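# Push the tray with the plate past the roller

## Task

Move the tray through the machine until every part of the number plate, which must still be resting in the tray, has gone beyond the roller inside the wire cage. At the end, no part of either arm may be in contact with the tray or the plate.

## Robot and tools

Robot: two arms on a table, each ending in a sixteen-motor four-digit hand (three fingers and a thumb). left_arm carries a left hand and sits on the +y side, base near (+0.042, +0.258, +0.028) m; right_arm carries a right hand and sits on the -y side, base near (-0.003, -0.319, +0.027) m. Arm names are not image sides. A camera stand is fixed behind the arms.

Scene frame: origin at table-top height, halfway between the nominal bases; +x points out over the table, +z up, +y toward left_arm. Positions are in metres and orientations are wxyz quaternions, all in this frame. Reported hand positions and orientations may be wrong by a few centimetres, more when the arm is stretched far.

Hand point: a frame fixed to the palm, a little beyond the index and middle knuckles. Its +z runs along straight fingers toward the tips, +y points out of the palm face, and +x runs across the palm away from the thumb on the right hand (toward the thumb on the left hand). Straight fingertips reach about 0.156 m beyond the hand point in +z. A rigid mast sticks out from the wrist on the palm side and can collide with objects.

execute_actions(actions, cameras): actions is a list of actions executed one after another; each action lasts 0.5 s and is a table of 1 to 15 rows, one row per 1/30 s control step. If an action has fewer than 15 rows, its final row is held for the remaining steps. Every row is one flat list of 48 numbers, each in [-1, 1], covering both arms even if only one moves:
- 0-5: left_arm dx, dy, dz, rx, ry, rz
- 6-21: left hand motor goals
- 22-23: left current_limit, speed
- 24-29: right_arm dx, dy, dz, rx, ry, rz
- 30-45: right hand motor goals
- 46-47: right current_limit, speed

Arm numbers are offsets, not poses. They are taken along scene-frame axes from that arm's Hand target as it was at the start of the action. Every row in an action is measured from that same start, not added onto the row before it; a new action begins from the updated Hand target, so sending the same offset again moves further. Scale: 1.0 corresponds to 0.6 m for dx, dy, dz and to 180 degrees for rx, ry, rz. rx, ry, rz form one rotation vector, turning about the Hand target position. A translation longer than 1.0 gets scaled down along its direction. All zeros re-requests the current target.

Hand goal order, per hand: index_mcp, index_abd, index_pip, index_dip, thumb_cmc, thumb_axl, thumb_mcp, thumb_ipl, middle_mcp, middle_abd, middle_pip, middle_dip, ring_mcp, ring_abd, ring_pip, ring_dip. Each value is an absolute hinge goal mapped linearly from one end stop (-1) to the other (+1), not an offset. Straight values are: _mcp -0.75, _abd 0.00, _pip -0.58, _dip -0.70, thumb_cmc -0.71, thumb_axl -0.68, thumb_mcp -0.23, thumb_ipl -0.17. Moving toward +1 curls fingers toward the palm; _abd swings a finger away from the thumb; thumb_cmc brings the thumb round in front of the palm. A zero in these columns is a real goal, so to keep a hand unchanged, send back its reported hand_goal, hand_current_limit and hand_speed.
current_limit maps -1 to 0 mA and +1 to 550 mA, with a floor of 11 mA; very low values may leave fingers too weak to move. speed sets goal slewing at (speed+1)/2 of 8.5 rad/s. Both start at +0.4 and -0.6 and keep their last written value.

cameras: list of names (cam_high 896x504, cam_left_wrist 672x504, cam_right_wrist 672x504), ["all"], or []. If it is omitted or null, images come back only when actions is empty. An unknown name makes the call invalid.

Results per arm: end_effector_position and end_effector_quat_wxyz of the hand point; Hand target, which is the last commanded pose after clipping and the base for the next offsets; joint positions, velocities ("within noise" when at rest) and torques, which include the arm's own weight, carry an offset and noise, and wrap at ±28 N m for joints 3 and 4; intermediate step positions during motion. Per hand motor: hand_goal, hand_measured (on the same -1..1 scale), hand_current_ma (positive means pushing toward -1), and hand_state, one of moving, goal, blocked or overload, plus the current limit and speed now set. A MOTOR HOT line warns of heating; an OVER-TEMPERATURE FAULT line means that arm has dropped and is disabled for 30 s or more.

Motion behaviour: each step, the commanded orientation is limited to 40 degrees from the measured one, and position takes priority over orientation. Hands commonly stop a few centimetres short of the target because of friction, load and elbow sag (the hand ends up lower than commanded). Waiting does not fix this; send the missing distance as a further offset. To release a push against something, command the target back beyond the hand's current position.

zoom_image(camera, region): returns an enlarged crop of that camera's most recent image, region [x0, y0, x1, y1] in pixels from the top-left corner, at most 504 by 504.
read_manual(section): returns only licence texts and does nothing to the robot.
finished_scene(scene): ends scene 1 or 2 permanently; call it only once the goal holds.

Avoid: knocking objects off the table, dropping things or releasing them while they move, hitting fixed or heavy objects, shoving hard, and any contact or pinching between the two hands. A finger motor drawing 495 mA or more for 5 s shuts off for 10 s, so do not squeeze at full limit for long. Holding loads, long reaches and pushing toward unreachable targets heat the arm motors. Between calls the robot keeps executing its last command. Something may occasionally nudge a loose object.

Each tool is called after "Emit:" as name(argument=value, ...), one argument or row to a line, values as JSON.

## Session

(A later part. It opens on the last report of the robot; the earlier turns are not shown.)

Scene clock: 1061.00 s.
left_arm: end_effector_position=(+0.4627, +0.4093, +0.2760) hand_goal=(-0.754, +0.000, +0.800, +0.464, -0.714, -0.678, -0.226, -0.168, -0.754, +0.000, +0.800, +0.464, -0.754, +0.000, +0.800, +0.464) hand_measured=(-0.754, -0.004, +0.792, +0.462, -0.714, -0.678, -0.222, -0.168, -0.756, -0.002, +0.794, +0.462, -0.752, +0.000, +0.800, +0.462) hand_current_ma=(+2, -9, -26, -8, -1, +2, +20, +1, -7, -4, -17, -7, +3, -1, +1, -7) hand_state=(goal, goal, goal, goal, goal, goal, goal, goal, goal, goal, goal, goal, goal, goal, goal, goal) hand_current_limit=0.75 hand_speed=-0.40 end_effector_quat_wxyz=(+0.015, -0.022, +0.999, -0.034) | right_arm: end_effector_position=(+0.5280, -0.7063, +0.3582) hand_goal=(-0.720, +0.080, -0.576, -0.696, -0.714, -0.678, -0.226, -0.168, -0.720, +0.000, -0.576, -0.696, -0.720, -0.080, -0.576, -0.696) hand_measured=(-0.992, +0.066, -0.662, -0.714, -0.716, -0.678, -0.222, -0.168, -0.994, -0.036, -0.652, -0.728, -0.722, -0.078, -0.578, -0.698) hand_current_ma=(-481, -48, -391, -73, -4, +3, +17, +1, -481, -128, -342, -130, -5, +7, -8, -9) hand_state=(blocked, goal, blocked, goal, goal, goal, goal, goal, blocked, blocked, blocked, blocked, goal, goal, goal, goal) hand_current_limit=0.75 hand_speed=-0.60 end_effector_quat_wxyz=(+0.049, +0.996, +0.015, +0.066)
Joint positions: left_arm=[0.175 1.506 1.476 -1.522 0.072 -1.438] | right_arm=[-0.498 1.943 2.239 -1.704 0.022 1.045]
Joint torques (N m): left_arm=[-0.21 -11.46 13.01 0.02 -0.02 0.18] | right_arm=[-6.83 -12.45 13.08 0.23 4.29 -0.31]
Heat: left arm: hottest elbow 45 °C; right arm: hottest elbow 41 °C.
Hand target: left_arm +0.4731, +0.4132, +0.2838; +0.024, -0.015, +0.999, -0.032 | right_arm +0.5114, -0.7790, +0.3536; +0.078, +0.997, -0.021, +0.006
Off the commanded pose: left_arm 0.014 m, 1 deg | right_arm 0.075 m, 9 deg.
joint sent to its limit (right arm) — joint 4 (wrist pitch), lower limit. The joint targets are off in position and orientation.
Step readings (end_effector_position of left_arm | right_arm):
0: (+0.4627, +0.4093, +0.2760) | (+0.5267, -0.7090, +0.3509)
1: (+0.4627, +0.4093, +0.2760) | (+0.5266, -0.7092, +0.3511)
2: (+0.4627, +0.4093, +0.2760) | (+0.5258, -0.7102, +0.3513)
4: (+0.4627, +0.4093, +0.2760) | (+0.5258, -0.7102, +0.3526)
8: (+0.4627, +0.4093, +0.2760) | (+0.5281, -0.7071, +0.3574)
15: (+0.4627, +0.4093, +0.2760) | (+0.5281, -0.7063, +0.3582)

Emit:
execute_actions(
  actions=[
    [[0,0,0,0,0,0,-0.754,0,0.8,0.464,-0.714,-0.678,-0.226,-0.168,-0.754,0,0.8,0.464,-0.754,0,0.8,0.464,0.75,-0.4,0,0.13,0,0.05,0,0.0,-0.754,0.08,-0.576,-0.696,-0.714,-0.678,-0.226,-0.168,-0.754,0,-0.576,-0.696,-0.754,-0.08,-0.576,-0.696,0.75,-0.6]],
  ],
  cameras=["cam_right_wrist"],
)

Emit:
zoom_image(
  camera="cam_right_wrist",
  region=[100, 0, 440, 250],
)

Scene clock: 1100.50 s.
left_arm: end_effector_position=(+0.4627, +0.4093, +0.2760) hand_goal=(-0.754, +0.000, +0.800, +0.464, -0.714, -0.678, -0.226, -0.168, -0.754, +0.000, +0.800, +0.464, -0.754, +0.000, +0.800, +0.464) hand_measured=(-0.754, -0.004, +0.792, +0.462, -0.714, -0.678, -0.222, -0.168, -0.756, -0.002, +0.794, +0.462, -0.752, +0.000, +0.800, +0.462) hand_current_ma=(+2, -9, -26, -8, -1, +2, +20, +1, -7, -4, -17, -7, +3, -1, +1, -7) hand_state=(goal, goal, goal, goal, goal, goal, goal, goal, goal, goal, goal, goal, goal, goal, goal, goal) hand_current_limit=0.75 hand_speed=-0.40 end_effector_quat_wxyz=(+0.015, -0.022, +0.999, -0.034) | right_arm: end_effector_position=(+0.5208, -0.6914, +0.3531) hand_goal=(-0.754, +0.080, -0.576, -0.696, -0.714, -0.678, -0.226, -0.168, -0.754, +0.000, -0.576, -0.696, -0.754, -0.080, -0.576, -0.696) hand_measured=(-0.912, +0.092, -0.630, -0.712, -0.716, -0.678, -0.222, -0.168, -0.912, +0.004, -0.624, -0.716, -0.744, -0.074, -0.572, -0.696) hand_current_ma=(-481, +43, -230, -65, -4, +3, +17, +1, -481, +10, -207, -84, +43, +17, +17, +1) hand_state=(blocked, goal, blocked, goal, goal, goal, goal, goal, blocked, goal, blocked, blocked, goal, goal, goal, goal) hand_current_limit=0.75 hand_speed=-0.60 end_effector_quat_wxyz=(+0.031, +0.997, -0.003, +0.067)
Joint positions: left_arm=[0.175 1.506 1.476 -1.522 0.072 -1.438] | right_arm=[-0.489 1.918 2.197 -1.704 -0.007 1.093]
Joint torques (N m): left_arm=[-0.32 -11.4 13.03 0.02 -0.01 0.18] | right_arm=[-2.2 -17.73 7.35 0.2 0.96 -0.02]
Heat: left arm: hottest elbow 45 °C; right arm: hottest wrist yaw 60 °C.
Hand target: left_arm +0.4731, +0.4132, +0.2838; +0.024, -0.015, +0.999, -0.032 | right_arm +0.5114, -0.7011, +0.3534; +0.000, +1.000, -0.022, +0.004
Off the commanded pose: left_arm 0.014 m, 1 deg | right_arm 0.013 m, 8 deg.
joint sent to its limit (right arm) — joint 4 (wrist pitch), lower limit. The joint targets are off in orientation, not in position.
Step readings (end_effector_position of left_arm | right_arm):
0: (+0.4627, +0.4093, +0.2760) | (+0.5280, -0.7063, +0.3582)
1: (+0.4627, +0.4093, +0.2760) | (+0.5280, -0.7060, +0.3582)
2: (+0.4627, +0.4093, +0.2760) | (+0.5283, -0.7051, +0.3581)
4: (+0.4627, +0.4093, +0.2760) | (+0.5279, -0.7028, +0.3572)
8: (+0.4627, +0.4093, +0.2760) | (+0.5235, -0.6979, +0.3532)
15: (+0.4627, +0.4093, +0.2760) | (+0.5212, -0.6918, +0.3534)
Images, in order (width x height): cam_right_wrist 672x504.

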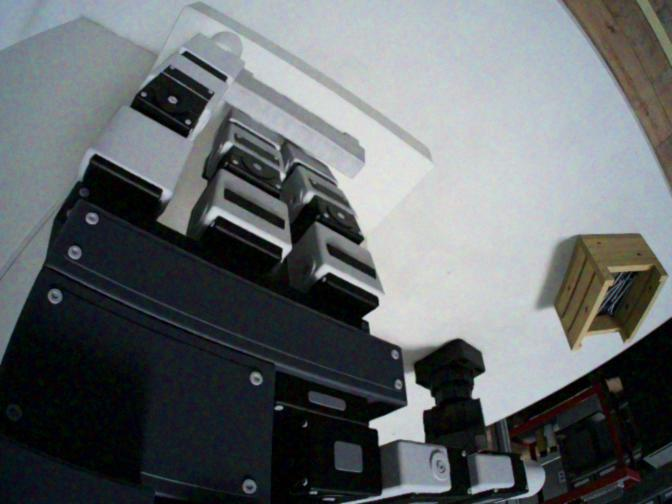

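Scaled by 1.482 from the camera's 672x504 image, which has a finer 960x720 frame.

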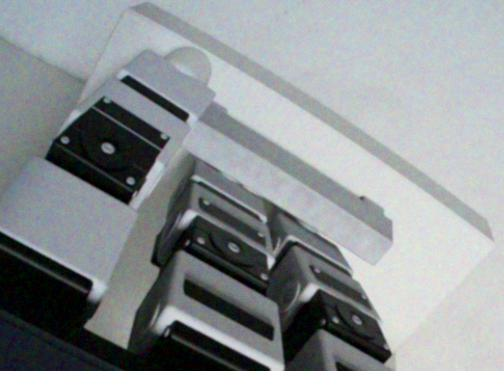

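Emit:
execute_actions(
  actions=[
    [[0,0,0,0,0,0,-0.754,0,0.8,0.464,-0.714,-0.678,-0.226,-0.168,-0.754,0,0.8,0.464,-0.754,0,0.8,0.464,0.75,-0.4,0,0.09,0.005,0,0,0.0,-0.754,0.08,-0.576,-0.696,-0.714,-0.678,-0.226,-0.168,-0.754,0,-0.576,-0.696,-0.754,-0.08,-0.576,-0.696,0.75,-0.6]],
    [[0,0,0,0,0,0,-0.754,0,0.8,0.464,-0.714,-0.678,-0.226,-0.168,-0.754,0,0.8,0.464,-0.754,0,0.8,0.464,0.75,-0.4,0,0.03,0.13,0,0,0.03,-0.754,0,-0.576,-0.696,-0.714,-0.678,-0.226,-0.168,-0.754,0,-0.576,-0.696,-0.754,0,-0.576,-0.696,0.75,-0.4]],
    [[0,0,0,0,0,0,-0.754,0,0.8,0.464,-0.714,-0.678,-0.226,-0.168,-0.754,0,0.8,0.464,-0.754,0,0.8,0.464,0.75,-0.4,0,0.03,0.03,0,0,0,-0.754,0,0.8,0.464,-0.714,-0.678,-0.226,-0.168,-0.754,0,0.8,0.464,-0.754,0,0.8,0.464,0.75,-0.4]],
  ],
  cameras=["cam_high","cam_right_wrist"],
)

Scene clock: 1130.27 s.
left_arm: end_effector_position=(+0.4627, +0.4093, +0.2760) hand_goal=(-0.754, +0.000, +0.800, +0.464, -0.714, -0.678, -0.226, -0.168, -0.754, +0.000, +0.800, +0.464, -0.754, +0.000, +0.800, +0.464) hand_measured=(-0.754, -0.004, +0.792, +0.462, -0.714, -0.678, -0.222, -0.168, -0.756, -0.002, +0.794, +0.462, -0.752, +0.000, +0.800, +0.462) hand_current_ma=(+2, -9, -26, -8, -1, +2, +20, +1, -7, -4, -17, -7, +3, -1, +1, -7) hand_state=(goal, goal, goal, goal, goal, goal, goal, goal, goal, goal, goal, goal, goal, goal, goal, goal) hand_current_limit=0.75 hand_speed=-0.40 end_effector_quat_wxyz=(+0.015, -0.022, +0.999, -0.034) | right_arm: end_effector_position=(+0.5128, -0.6154, +0.4214) hand_goal=(-0.754, +0.000, +0.800, +0.464, -0.714, -0.678, -0.226, -0.168, -0.754, +0.000, +0.800, +0.464, -0.754, +0.000, +0.800, +0.464) hand_measured=(-0.754, +0.002, +0.794, +0.462, -0.716, -0.678, -0.222, -0.168, -0.756, +0.000, +0.794, +0.462, -0.754, -0.004, +0.794, +0.462) hand_current_ma=(+1, +6, -25, -8, -4, +3, +17, +1, -6, +1, -25, -10, +1, -10, -25, -8) hand_state=(goal, goal, goal, goal, goal, goal, goal, goal, goal, goal, goal, goal, goal, goal, goal, goal) hand_current_limit=0.75 hand_speed=-0.40 end_effector_quat_wxyz=(+0.067, +0.992, +0.039, +0.100)
Joint positions: left_arm=[0.175 1.506 1.476 -1.522 0.072 -1.438] | right_arm=[-0.366 1.753 2.119 -1.699 0.045 1.125]
Joint torques (N m): left_arm=[-0.26 -11.4 13.03 0.03 -0.02 0.18] | right_arm=[-0.67 -16.85 10.89 0.21 0.4 -0.11]
Heat: left arm: hottest elbow 45 °C; right arm: hottest wrist yaw 42 °C.
Hand target: left_arm +0.4731, +0.4132, +0.2838; +0.024, -0.015, +0.999, -0.032 | right_arm +0.5114, -0.6111, +0.4525; +0.000, +1.000, +0.025, +0.004
Off the commanded pose: left_arm 0.014 m, 1 deg | right_arm 0.031 m, 14 deg.
joint sent to its limit (right arm) — joint 4 (wrist pitch), lower limit. The joint targets are off in orientation, not in position.
Step readings (end_effector_position of left_arm | right_arm):
0: (+0.4627, +0.4093, +0.2760) | (+0.5206, -0.6914, +0.3531)
1: (+0.4627, +0.4093, +0.2760) | (+0.5206, -0.6911, +0.3528)
2: (+0.4627, +0.4093, +0.2760) | (+0.5200, -0.6892, +0.3529)
4: (+0.4627, +0.4093, +0.2760) | (+0.5195, -0.6821, +0.3541)
8: (+0.4627, +0.4093, +0.2760) | (+0.5203, -0.6658, +0.3563)
15: (+0.4627, +0.4093, +0.2760) | (+0.5185, -0.6516, +0.3548)
16: (+0.4627, +0.4093, +0.2760) | (+0.5184, -0.6516, +0.3551)
17: (+0.4627, +0.4093, +0.2760) | (+0.5186, -0.6517, +0.3569)
19: (+0.4627, +0.4093, +0.2760) | (+0.5166, -0.6489, +0.3622)
23: (+0.4627, +0.4093, +0.2760) | (+0.5129, -0.6430, +0.3830)
30: (+0.4627, +0.4093, +0.2760) | (+0.5030, -0.6337, +0.4180)
31: (+0.4627, +0.4093, +0.2760) | (+0.5027, -0.6331, +0.4197)
32: (+0.4627, +0.4093, +0.2760) | (+0.5031, -0.6318, +0.4205)
34: (+0.4627, +0.4093, +0.2760) | (+0.5049, -0.6289, +0.4211)
38: (+0.4627, +0.4093, +0.2760) | (+0.5094, -0.6213, +0.4214)
45: (+0.4627, +0.4093, +0.2760) | (+0.5128, -0.6154, +0.4214)
Images, in order (width x height): cam_high 896x504, cam_right_wrist 672x504.

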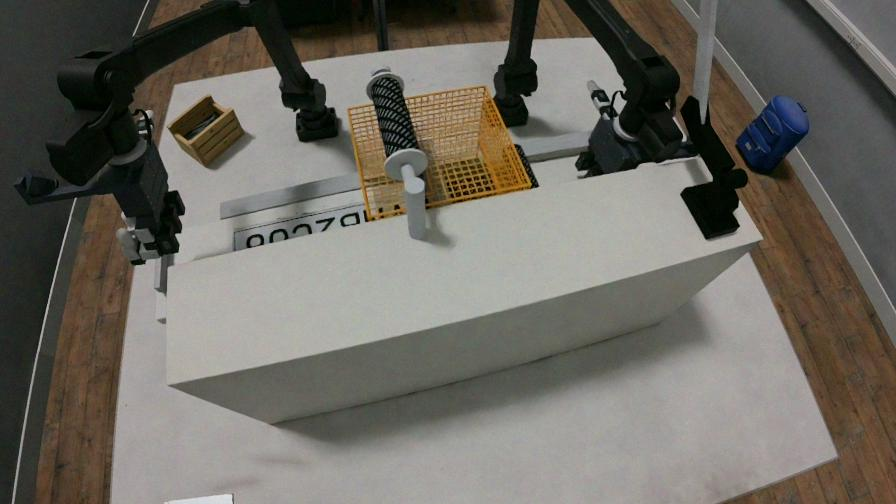

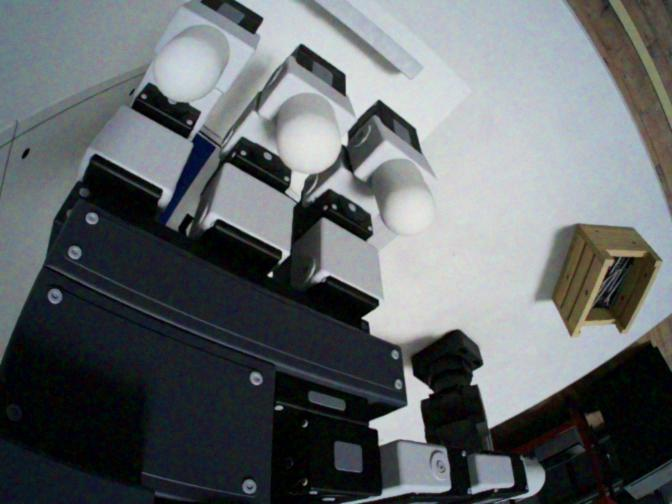

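Emit:
execute_actions(
  actions=[
    [[0,0,0,0,0,0,-0.754,0,0.8,0.464,-0.714,-0.678,-0.226,-0.168,-0.754,0,0.8,0.464,-0.754,0,0.8,0.464,0.75,-0.4,-0.005,0.01,-0.1,0,0,0,-0.754,0,0.8,0.464,-0.714,-0.678,-0.226,-0.168,-0.754,0,0.8,0.464,-0.754,0,0.8,0.464,0.75,-0.4]],
    [[0,0,0,0,0,0,-0.754,0,0.8,0.464,-0.714,-0.678,-0.226,-0.168,-0.754,0,0.8,0.464,-0.754,0,0.8,0.464,0.75,-0.4,0,0.01,-0.08,0,0,0,-0.754,0,0.8,0.464,-0.714,-0.678,-0.226,-0.168,-0.754,0,0.8,0.464,-0.754,0,0.8,0.464,0.75,-0.4]],
  ],
  cameras=["cam_high","cam_right_wrist"],
)

Emit:
zoom_image(
  camera="cam_high",
  region=[80, 160, 260, 330],
)

Scene clock: 1136.77 s.
left_arm: end_effector_position=(+0.4627, +0.4093, +0.2760) hand_goal=(-0.754, +0.000, +0.800, +0.464, -0.714, -0.678, -0.226, -0.168, -0.754, +0.000, +0.800, +0.464, -0.754, +0.000, +0.800, +0.464) hand_measured=(-0.754, -0.004, +0.792, +0.462, -0.714, -0.678, -0.222, -0.168, -0.756, -0.002, +0.794, +0.462, -0.752, +0.000, +0.800, +0.462) hand_current_ma=(+2, -9, -26, -8, -1, +2, +20, +1, -7, -4, -17, -7, +3, -1, +1, -7) hand_state=(goal, goal, goal, goal, goal, goal, goal, goal, goal, goal, goal, goal, goal, goal, goal, goal) hand_current_limit=0.75 hand_speed=-0.40 end_effector_quat_wxyz=(+0.015, -0.022, +0.999, -0.034) | right_arm: end_effector_position=(+0.5044, -0.6049, +0.3480) hand_goal=(-0.754, +0.000, +0.800, +0.464, -0.714, -0.678, -0.226, -0.168, -0.754, +0.000, +0.800, +0.464, -0.754, +0.000, +0.800, +0.464) hand_measured=(-0.754, +0.002, +0.794, +0.462, -0.716, -0.678, -0.222, -0.168, -0.756, +0.000, +0.794, +0.462, -0.754, -0.004, +0.794, +0.462) hand_current_ma=(+1, +6, -24, -8, -4, +3, +17, +1, -6, +1, -23, -10, +1, -9, -23, -8) hand_state=(goal, goal, goal, goal, goal, goal, goal, goal, goal, goal, goal, goal, goal, goal, goal, goal) hand_current_limit=0.75 hand_speed=-0.40 end_effector_quat_wxyz=(+0.019, +0.999, +0.031, +0.036)
Joint positions: left_arm=[0.175 1.506 1.476 -1.522 0.072 -1.438] | right_arm=[-0.364 1.781 1.991 -1.699 0.008 1.148]
Joint torques (N m): left_arm=[-0.21 -11.34 13.04 -0.01 -0.02 0.18] | right_arm=[-0.26 -14.21 8.49 -0.13 0.18 0.01]
Heat: left arm: hottest elbow 45 °C; right arm: hottest wrist yaw 41 °C.
Hand target: left_arm +0.4731, +0.4132, +0.2838; +0.024, -0.015, +0.999, -0.032 | right_arm +0.5084, -0.5990, +0.3444; +0.000, +1.000, +0.025, +0.004
Off the commanded pose: left_arm 0.014 m, 1 deg | right_arm 0.008 m, 4 deg.
joint sent to its limit (right arm) — joint 4 (wrist pitch), lower limit. The joint targets are off in orientation, not in position.
Step readings (end_effector_position of left_arm | right_arm):
0: (+0.4627, +0.4093, +0.2760) | (+0.5128, -0.6154, +0.4214)
1: (+0.4627, +0.4093, +0.2760) | (+0.5128, -0.6154, +0.4214)
2: (+0.4627, +0.4093, +0.2760) | (+0.5128, -0.6154, +0.4214)
4: (+0.4627, +0.4093, +0.2760) | (+0.5124, -0.6138, +0.4171)
8: (+0.4627, +0.4093, +0.2760) | (+0.5090, -0.6114, +0.4009)
15: (+0.4627, +0.4093, +0.2760) | (+0.5067, -0.6101, +0.3925)
16: (+0.4627, +0.4093, +0.2760) | (+0.5067, -0.6098, +0.3922)
17: (+0.4627, +0.4093, +0.2760) | (+0.5064, -0.6094, +0.3907)
19: (+0.4627, +0.4093, +0.2760) | (+0.5048, -0.6075, +0.3841)
23: (+0.4627, +0.4093, +0.2760) | (+0.5021, -0.6047, +0.3655)
30: (+0.4627, +0.4093, +0.2760) | (+0.5044, -0.6049, +0.3482)
Images, in order (width x height): cam_high 896x504, cam_right_wrist 672x504.

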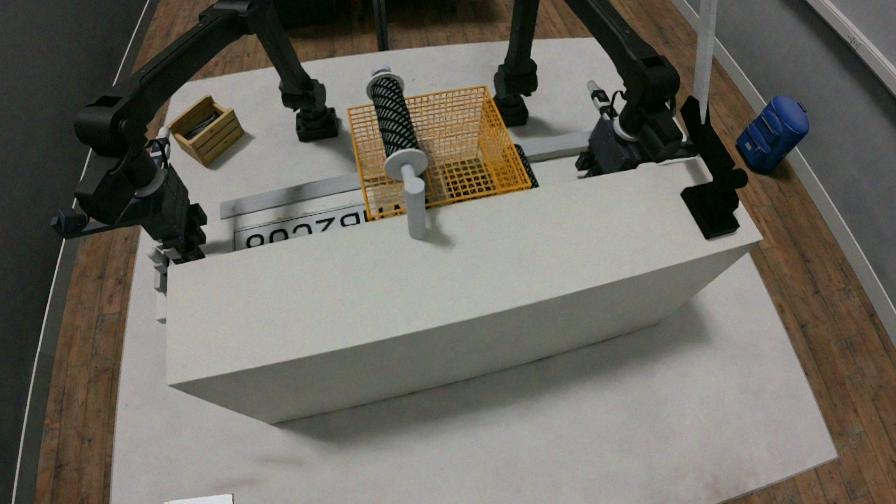

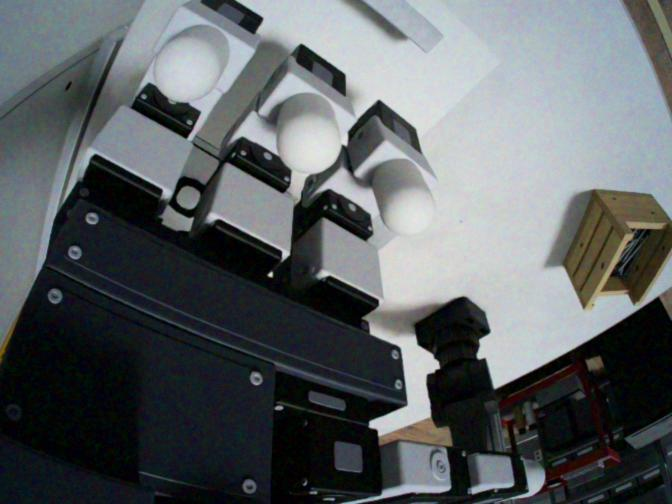

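Scaled by 2.800 from the camera's 896x504 image, which has a finer 1280x720 frame.

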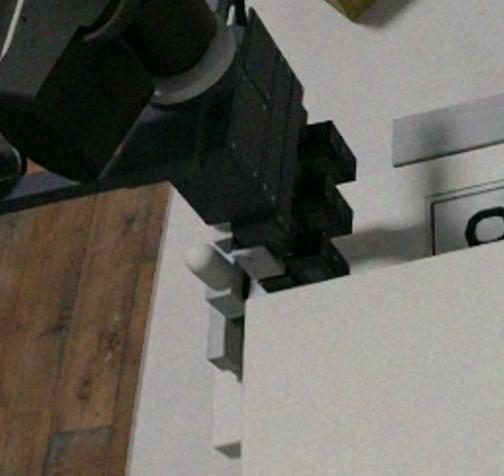

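Emit:
execute_actions(
  actions=[
    [[0,0,0,0,0,0,-0.754,0,0.8,0.464,-0.714,-0.678,-0.226,-0.168,-0.754,0,0.8,0.464,-0.754,0,0.8,0.464,0.75,-0.4,0.01,0.01,-0.06,0,0,0,-0.754,0,0.8,0.464,-0.714,-0.678,-0.226,-0.168,-0.754,0,0.8,0.464,-0.754,0,0.8,0.464,0.75,-0.4]],
  ],
  cameras=["cam_right_wrist"],
)

Scene clock: 1142.10 s.
left_arm: end_effector_position=(+0.4627, +0.4093, +0.2760) hand_goal=(-0.754, +0.000, +0.800, +0.464, -0.714, -0.678, -0.226, -0.168, -0.754, +0.000, +0.800, +0.464, -0.754, +0.000, +0.800, +0.464) hand_measured=(-0.754, -0.004, +0.792, +0.462, -0.714, -0.678, -0.222, -0.168, -0.756, -0.002, +0.794, +0.462, -0.752, +0.000, +0.800, +0.462) hand_current_ma=(+2, -9, -26, -8, -1, +2, +20, +1, -7, -4, -17, -7, +3, -1, +1, -7) hand_state=(goal, goal, goal, goal, goal, goal, goal, goal, goal, goal, goal, goal, goal, goal, goal, goal) hand_current_limit=0.75 hand_speed=-0.40 end_effector_quat_wxyz=(+0.015, -0.022, +0.999, -0.034) | right_arm: end_effector_position=(+0.5092, -0.5986, +0.3125) hand_goal=(-0.754, +0.000, +0.800, +0.464, -0.714, -0.678, -0.226, -0.168, -0.754, +0.000, +0.800, +0.464, -0.754, +0.000, +0.800, +0.464) hand_measured=(-0.754, +0.002, +0.794, +0.462, -0.716, -0.678, -0.222, -0.168, -0.756, +0.000, +0.794, +0.462, -0.754, -0.002, +0.794, +0.462) hand_current_ma=(+1, +6, -24, -8, -4, +3, +17, +1, -6, +1, -23, -10, +1, -8, -23, -8) hand_state=(goal, goal, goal, goal, goal, goal, goal, goal, goal, goal, goal, goal, goal, goal, goal, goal) hand_current_limit=0.75 hand_speed=-0.40 end_effector_quat_wxyz=(+0.000, +1.000, +0.028, +0.006)
Joint positions: left_arm=[0.175 1.506 1.476 -1.522 0.072 -1.438] | right_arm=[-0.354 1.825 1.965 -1.699 -0.004 1.165]
Joint torques (N m): left_arm=[-0.26 -11.34 13.01 0.02 -0.01 0.18] | right_arm=[-0.38 -15.09 8.47 -0.08 0.16 0.04]
Heat: left arm: hottest elbow 45 °C; right arm: hottest wrist yaw 40 °C.
Hand target: left_arm +0.4731, +0.4132, +0.2838; +0.024, -0.015, +0.999, -0.032 | right_arm +0.5144, -0.5930, +0.3085; +0.000, +1.000, +0.025, +0.004
Off the commanded pose: left_arm 0.014 m, 1 deg | right_arm 0.009 m, 0 deg.
Step readings (end_effector_position of left_arm | right_arm):
0: (+0.4627, +0.4093, +0.2760) | (+0.5044, -0.6049, +0.3480)
1: (+0.4627, +0.4093, +0.2760) | (+0.5042, -0.6049, +0.3480)
2: (+0.4627, +0.4093, +0.2760) | (+0.5045, -0.6040, +0.3474)
4: (+0.4627, +0.4093, +0.2760) | (+0.5049, -0.6015, +0.3450)
8: (+0.4627, +0.4093, +0.2760) | (+0.5058, -0.5990, +0.3333)
15: (+0.4627, +0.4093, +0.2760) | (+0.5092, -0.5985, +0.3137)
Images, in order (width x height): cam_right_wrist 672x504.

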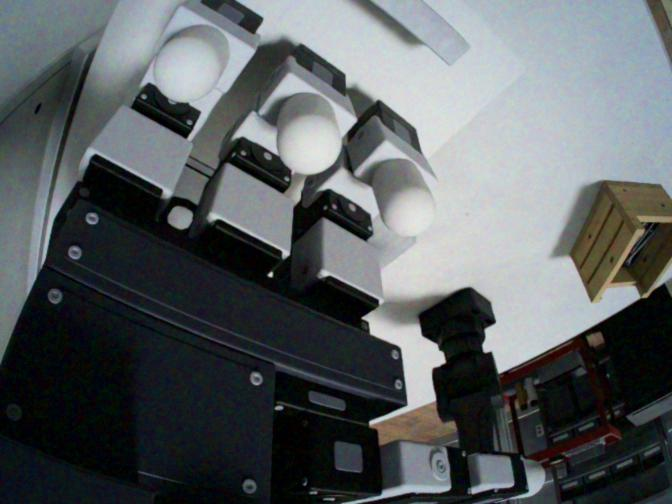

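Emit:
execute_actions(
  actions=[
    [[0,0,0,0,0,0,-0.754,0,0.8,0.464,-0.714,-0.678,-0.226,-0.168,-0.754,0,0.8,0.464,-0.754,0,0.8,0.464,0.75,-0.4,0.023,-0.01,-0.02,0,0,0,-0.754,0,0.8,0.464,-0.714,-0.678,-0.226,-0.168,-0.754,0,0.8,0.464,-0.754,0,0.8,0.464,0.75,-0.4]],
  ],
  cameras=["cam_right_wrist"],
)

Emit:
zoom_image(
  camera="cam_right_wrist",
  region=[200, 0, 560, 250],
)

Scene clock: 1151.87 s.
left_arm: end_effector_position=(+0.4627, +0.4093, +0.2760) hand_goal=(-0.754, +0.000, +0.800, +0.464, -0.714, -0.678, -0.226, -0.168, -0.754, +0.000, +0.800, +0.464, -0.754, +0.000, +0.800, +0.464) hand_measured=(-0.754, -0.004, +0.792, +0.462, -0.714, -0.678, -0.222, -0.168, -0.756, -0.002, +0.794, +0.462, -0.752, +0.000, +0.800, +0.462) hand_current_ma=(+2, -9, -26, -8, -1, +2, +20, +1, -7, -4, -17, -7, +3, -1, +1, -7) hand_state=(goal, goal, goal, goal, goal, goal, goal, goal, goal, goal, goal, goal, goal, goal, goal, goal) hand_current_limit=0.75 hand_speed=-0.40 end_effector_quat_wxyz=(+0.015, -0.022, +0.999, -0.034) | right_arm: end_effector_position=(+0.5144, -0.6002, +0.2918) hand_goal=(-0.754, +0.000, +0.800, +0.464, -0.714, -0.678, -0.226, -0.168, -0.754, +0.000, +0.800, +0.464, -0.754, +0.000, +0.800, +0.464) hand_measured=(-0.754, +0.002, +0.794, +0.462, -0.716, -0.678, -0.222, -0.168, -0.756, +0.000, +0.794, +0.462, -0.754, -0.002, +0.794, +0.462) hand_current_ma=(+1, +6, -24, -8, -4, +3, +17, +1, -6, +1, -23, -10, +1, -8, -23, -8) hand_state=(goal, goal, goal, goal, goal, goal, goal, goal, goal, goal, goal, goal, goal, goal, goal, goal) hand_current_limit=0.75 hand_speed=-0.40 end_effector_quat_wxyz=(-0.007, +1.000, +0.028, -0.010)
Joint positions: left_arm=[0.175 1.506 1.476 -1.522 0.072 -1.438] | right_arm=[-0.354 1.862 1.965 -1.699 -0.006 1.165]
Joint torques (N m): left_arm=[-0.21 -11.46 13.03 0.02 -0.02 0.18] | right_arm=[-0.5 -15.38 10.52 0.4 0.16 0.02]
Heat: left arm: hottest elbow 45 °C; right arm: hottest wrist yaw 38 °C.
Hand target: left_arm +0.4731, +0.4132, +0.2838; +0.024, -0.015, +0.999, -0.032 | right_arm +0.5282, -0.5990, +0.2965; +0.000, +1.000, +0.025, +0.004
Off the commanded pose: left_arm 0.014 m, 1 deg | right_arm 0.015 m, 2 deg.
Step readings (end_effector_position of left_arm | right_arm):
0: (+0.4627, +0.4093, +0.2760) | (+0.5092, -0.5986, +0.3125)
1: (+0.4627, +0.4093, +0.2760) | (+0.5092, -0.5986, +0.3125)
2: (+0.4627, +0.4093, +0.2760) | (+0.5093, -0.5986, +0.3123)
4: (+0.4627, +0.4093, +0.2760) | (+0.5096, -0.5987, +0.3113)
8: (+0.4627, +0.4093, +0.2760) | (+0.5112, -0.5993, +0.3047)
15: (+0.4627, +0.4093, +0.2760) | (+0.5142, -0.6004, +0.2923)
Images, in order (width x height): cam_right_wrist 672x504.

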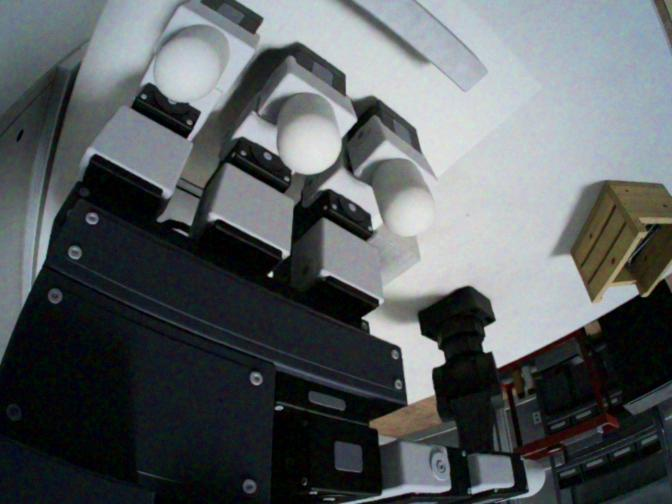

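Scaled by 1.400 from the camera's 672x504 image, which has a finer 960x720 frame.

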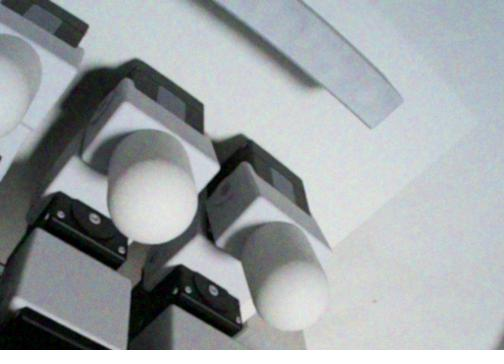

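Emit:
execute_actions(
  actions=[
    [[0,0,0,0,0,0,-0.754,0,0.8,0.464,-0.714,-0.678,-0.226,-0.168,-0.754,0,0.8,0.464,-0.754,0,0.8,0.464,0.75,-0.4,0.0,-0.04,0.006,0,0,0,-0.754,0,0.8,0.464,-0.714,-0.678,-0.226,-0.168,-0.754,0,0.8,0.464,-0.754,0,0.8,0.464,0.75,-0.4]],
  ],
  cameras=["cam_right_wrist"],
)

Emit:
zoom_image(
  camera="cam_right_wrist",
  region=[140, 0, 500, 250],
)

Scene clock: 1155.80 s.
left_arm: end_effector_position=(+0.4627, +0.4093, +0.2760) hand_goal=(-0.754, +0.000, +0.800, +0.464, -0.714, -0.678, -0.226, -0.168, -0.754, +0.000, +0.800, +0.464, -0.754, +0.000, +0.800, +0.464) hand_measured=(-0.754, -0.004, +0.792, +0.462, -0.714, -0.678, -0.222, -0.168, -0.756, -0.002, +0.794, +0.462, -0.752, +0.000, +0.800, +0.462) hand_current_ma=(+2, -9, -26, -8, -1, +2, +20, +1, -7, -4, -17, -7, +3, -1, +1, -7) hand_state=(goal, goal, goal, goal, goal, goal, goal, goal, goal, goal, goal, goal, goal, goal, goal, goal) hand_current_limit=0.75 hand_speed=-0.40 end_effector_quat_wxyz=(+0.015, -0.022, +0.999, -0.034) | right_arm: end_effector_position=(+0.5183, -0.6114, +0.2934) hand_goal=(-0.754, +0.000, +0.800, +0.464, -0.714, -0.678, -0.226, -0.168, -0.754, +0.000, +0.800, +0.464, -0.754, +0.000, +0.800, +0.464) hand_measured=(-0.754, +0.002, +0.794, +0.462, -0.716, -0.678, -0.222, -0.168, -0.756, +0.000, +0.794, +0.462, -0.754, -0.002, +0.794, +0.462) hand_current_ma=(+1, +6, -24, -8, -4, +3, +17, +1, -6, +1, -23, -10, +1, -8, -23, -8) hand_state=(goal, goal, goal, goal, goal, goal, goal, goal, goal, goal, goal, goal, goal, goal, goal, goal) hand_current_limit=0.75 hand_speed=-0.40 end_effector_quat_wxyz=(-0.005, +1.000, +0.022, -0.005)
Joint positions: left_arm=[0.175 1.506 1.476 -1.522 0.072 -1.438] | right_arm=[-0.37 1.879 1.995 -1.699 -0.006 1.16]
Joint torques (N m): left_arm=[-0.26 -11.46 13.03 0.01 -0.02 0.18] | right_arm=[-2.08 -15.09 11.86 -0.34 0.2 -0.25]
Heat: left arm: hottest elbow 45 °C; right arm: hottest wrist yaw 38 °C.
Hand target: left_arm +0.4731, +0.4132, +0.2838; +0.024, -0.015, +0.999, -0.032 | right_arm +0.5282, -0.6231, +0.3002; +0.000, +1.000, +0.025, +0.004
Off the commanded pose: left_arm 0.014 m, 1 deg | right_arm 0.017 m, 1 deg.
joint sent to its limit (right arm) — joint 4 (wrist pitch), lower limit. The joint targets still meet the commanded pose.
Step readings (end_effector_position of left_arm | right_arm):
0: (+0.4627, +0.4093, +0.2760) | (+0.5144, -0.6002, +0.2918)
1: (+0.4627, +0.4093, +0.2760) | (+0.5144, -0.6002, +0.2918)
2: (+0.4627, +0.4093, +0.2760) | (+0.5144, -0.6002, +0.2918)
4: (+0.4627, +0.4093, +0.2760) | (+0.5152, -0.6012, +0.2921)
8: (+0.4627, +0.4093, +0.2760) | (+0.5175, -0.6066, +0.2938)
15: (+0.4627, +0.4093, +0.2760) | (+0.5181, -0.6108, +0.2932)
Images, in order (width x height): cam_right_wrist 672x504.

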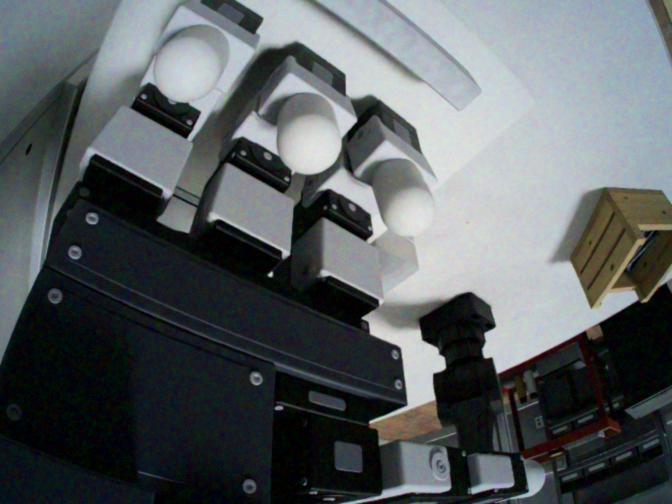

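Scaled by 1.400 from the camera's 672x504 image, which has a finer 960x720 frame.

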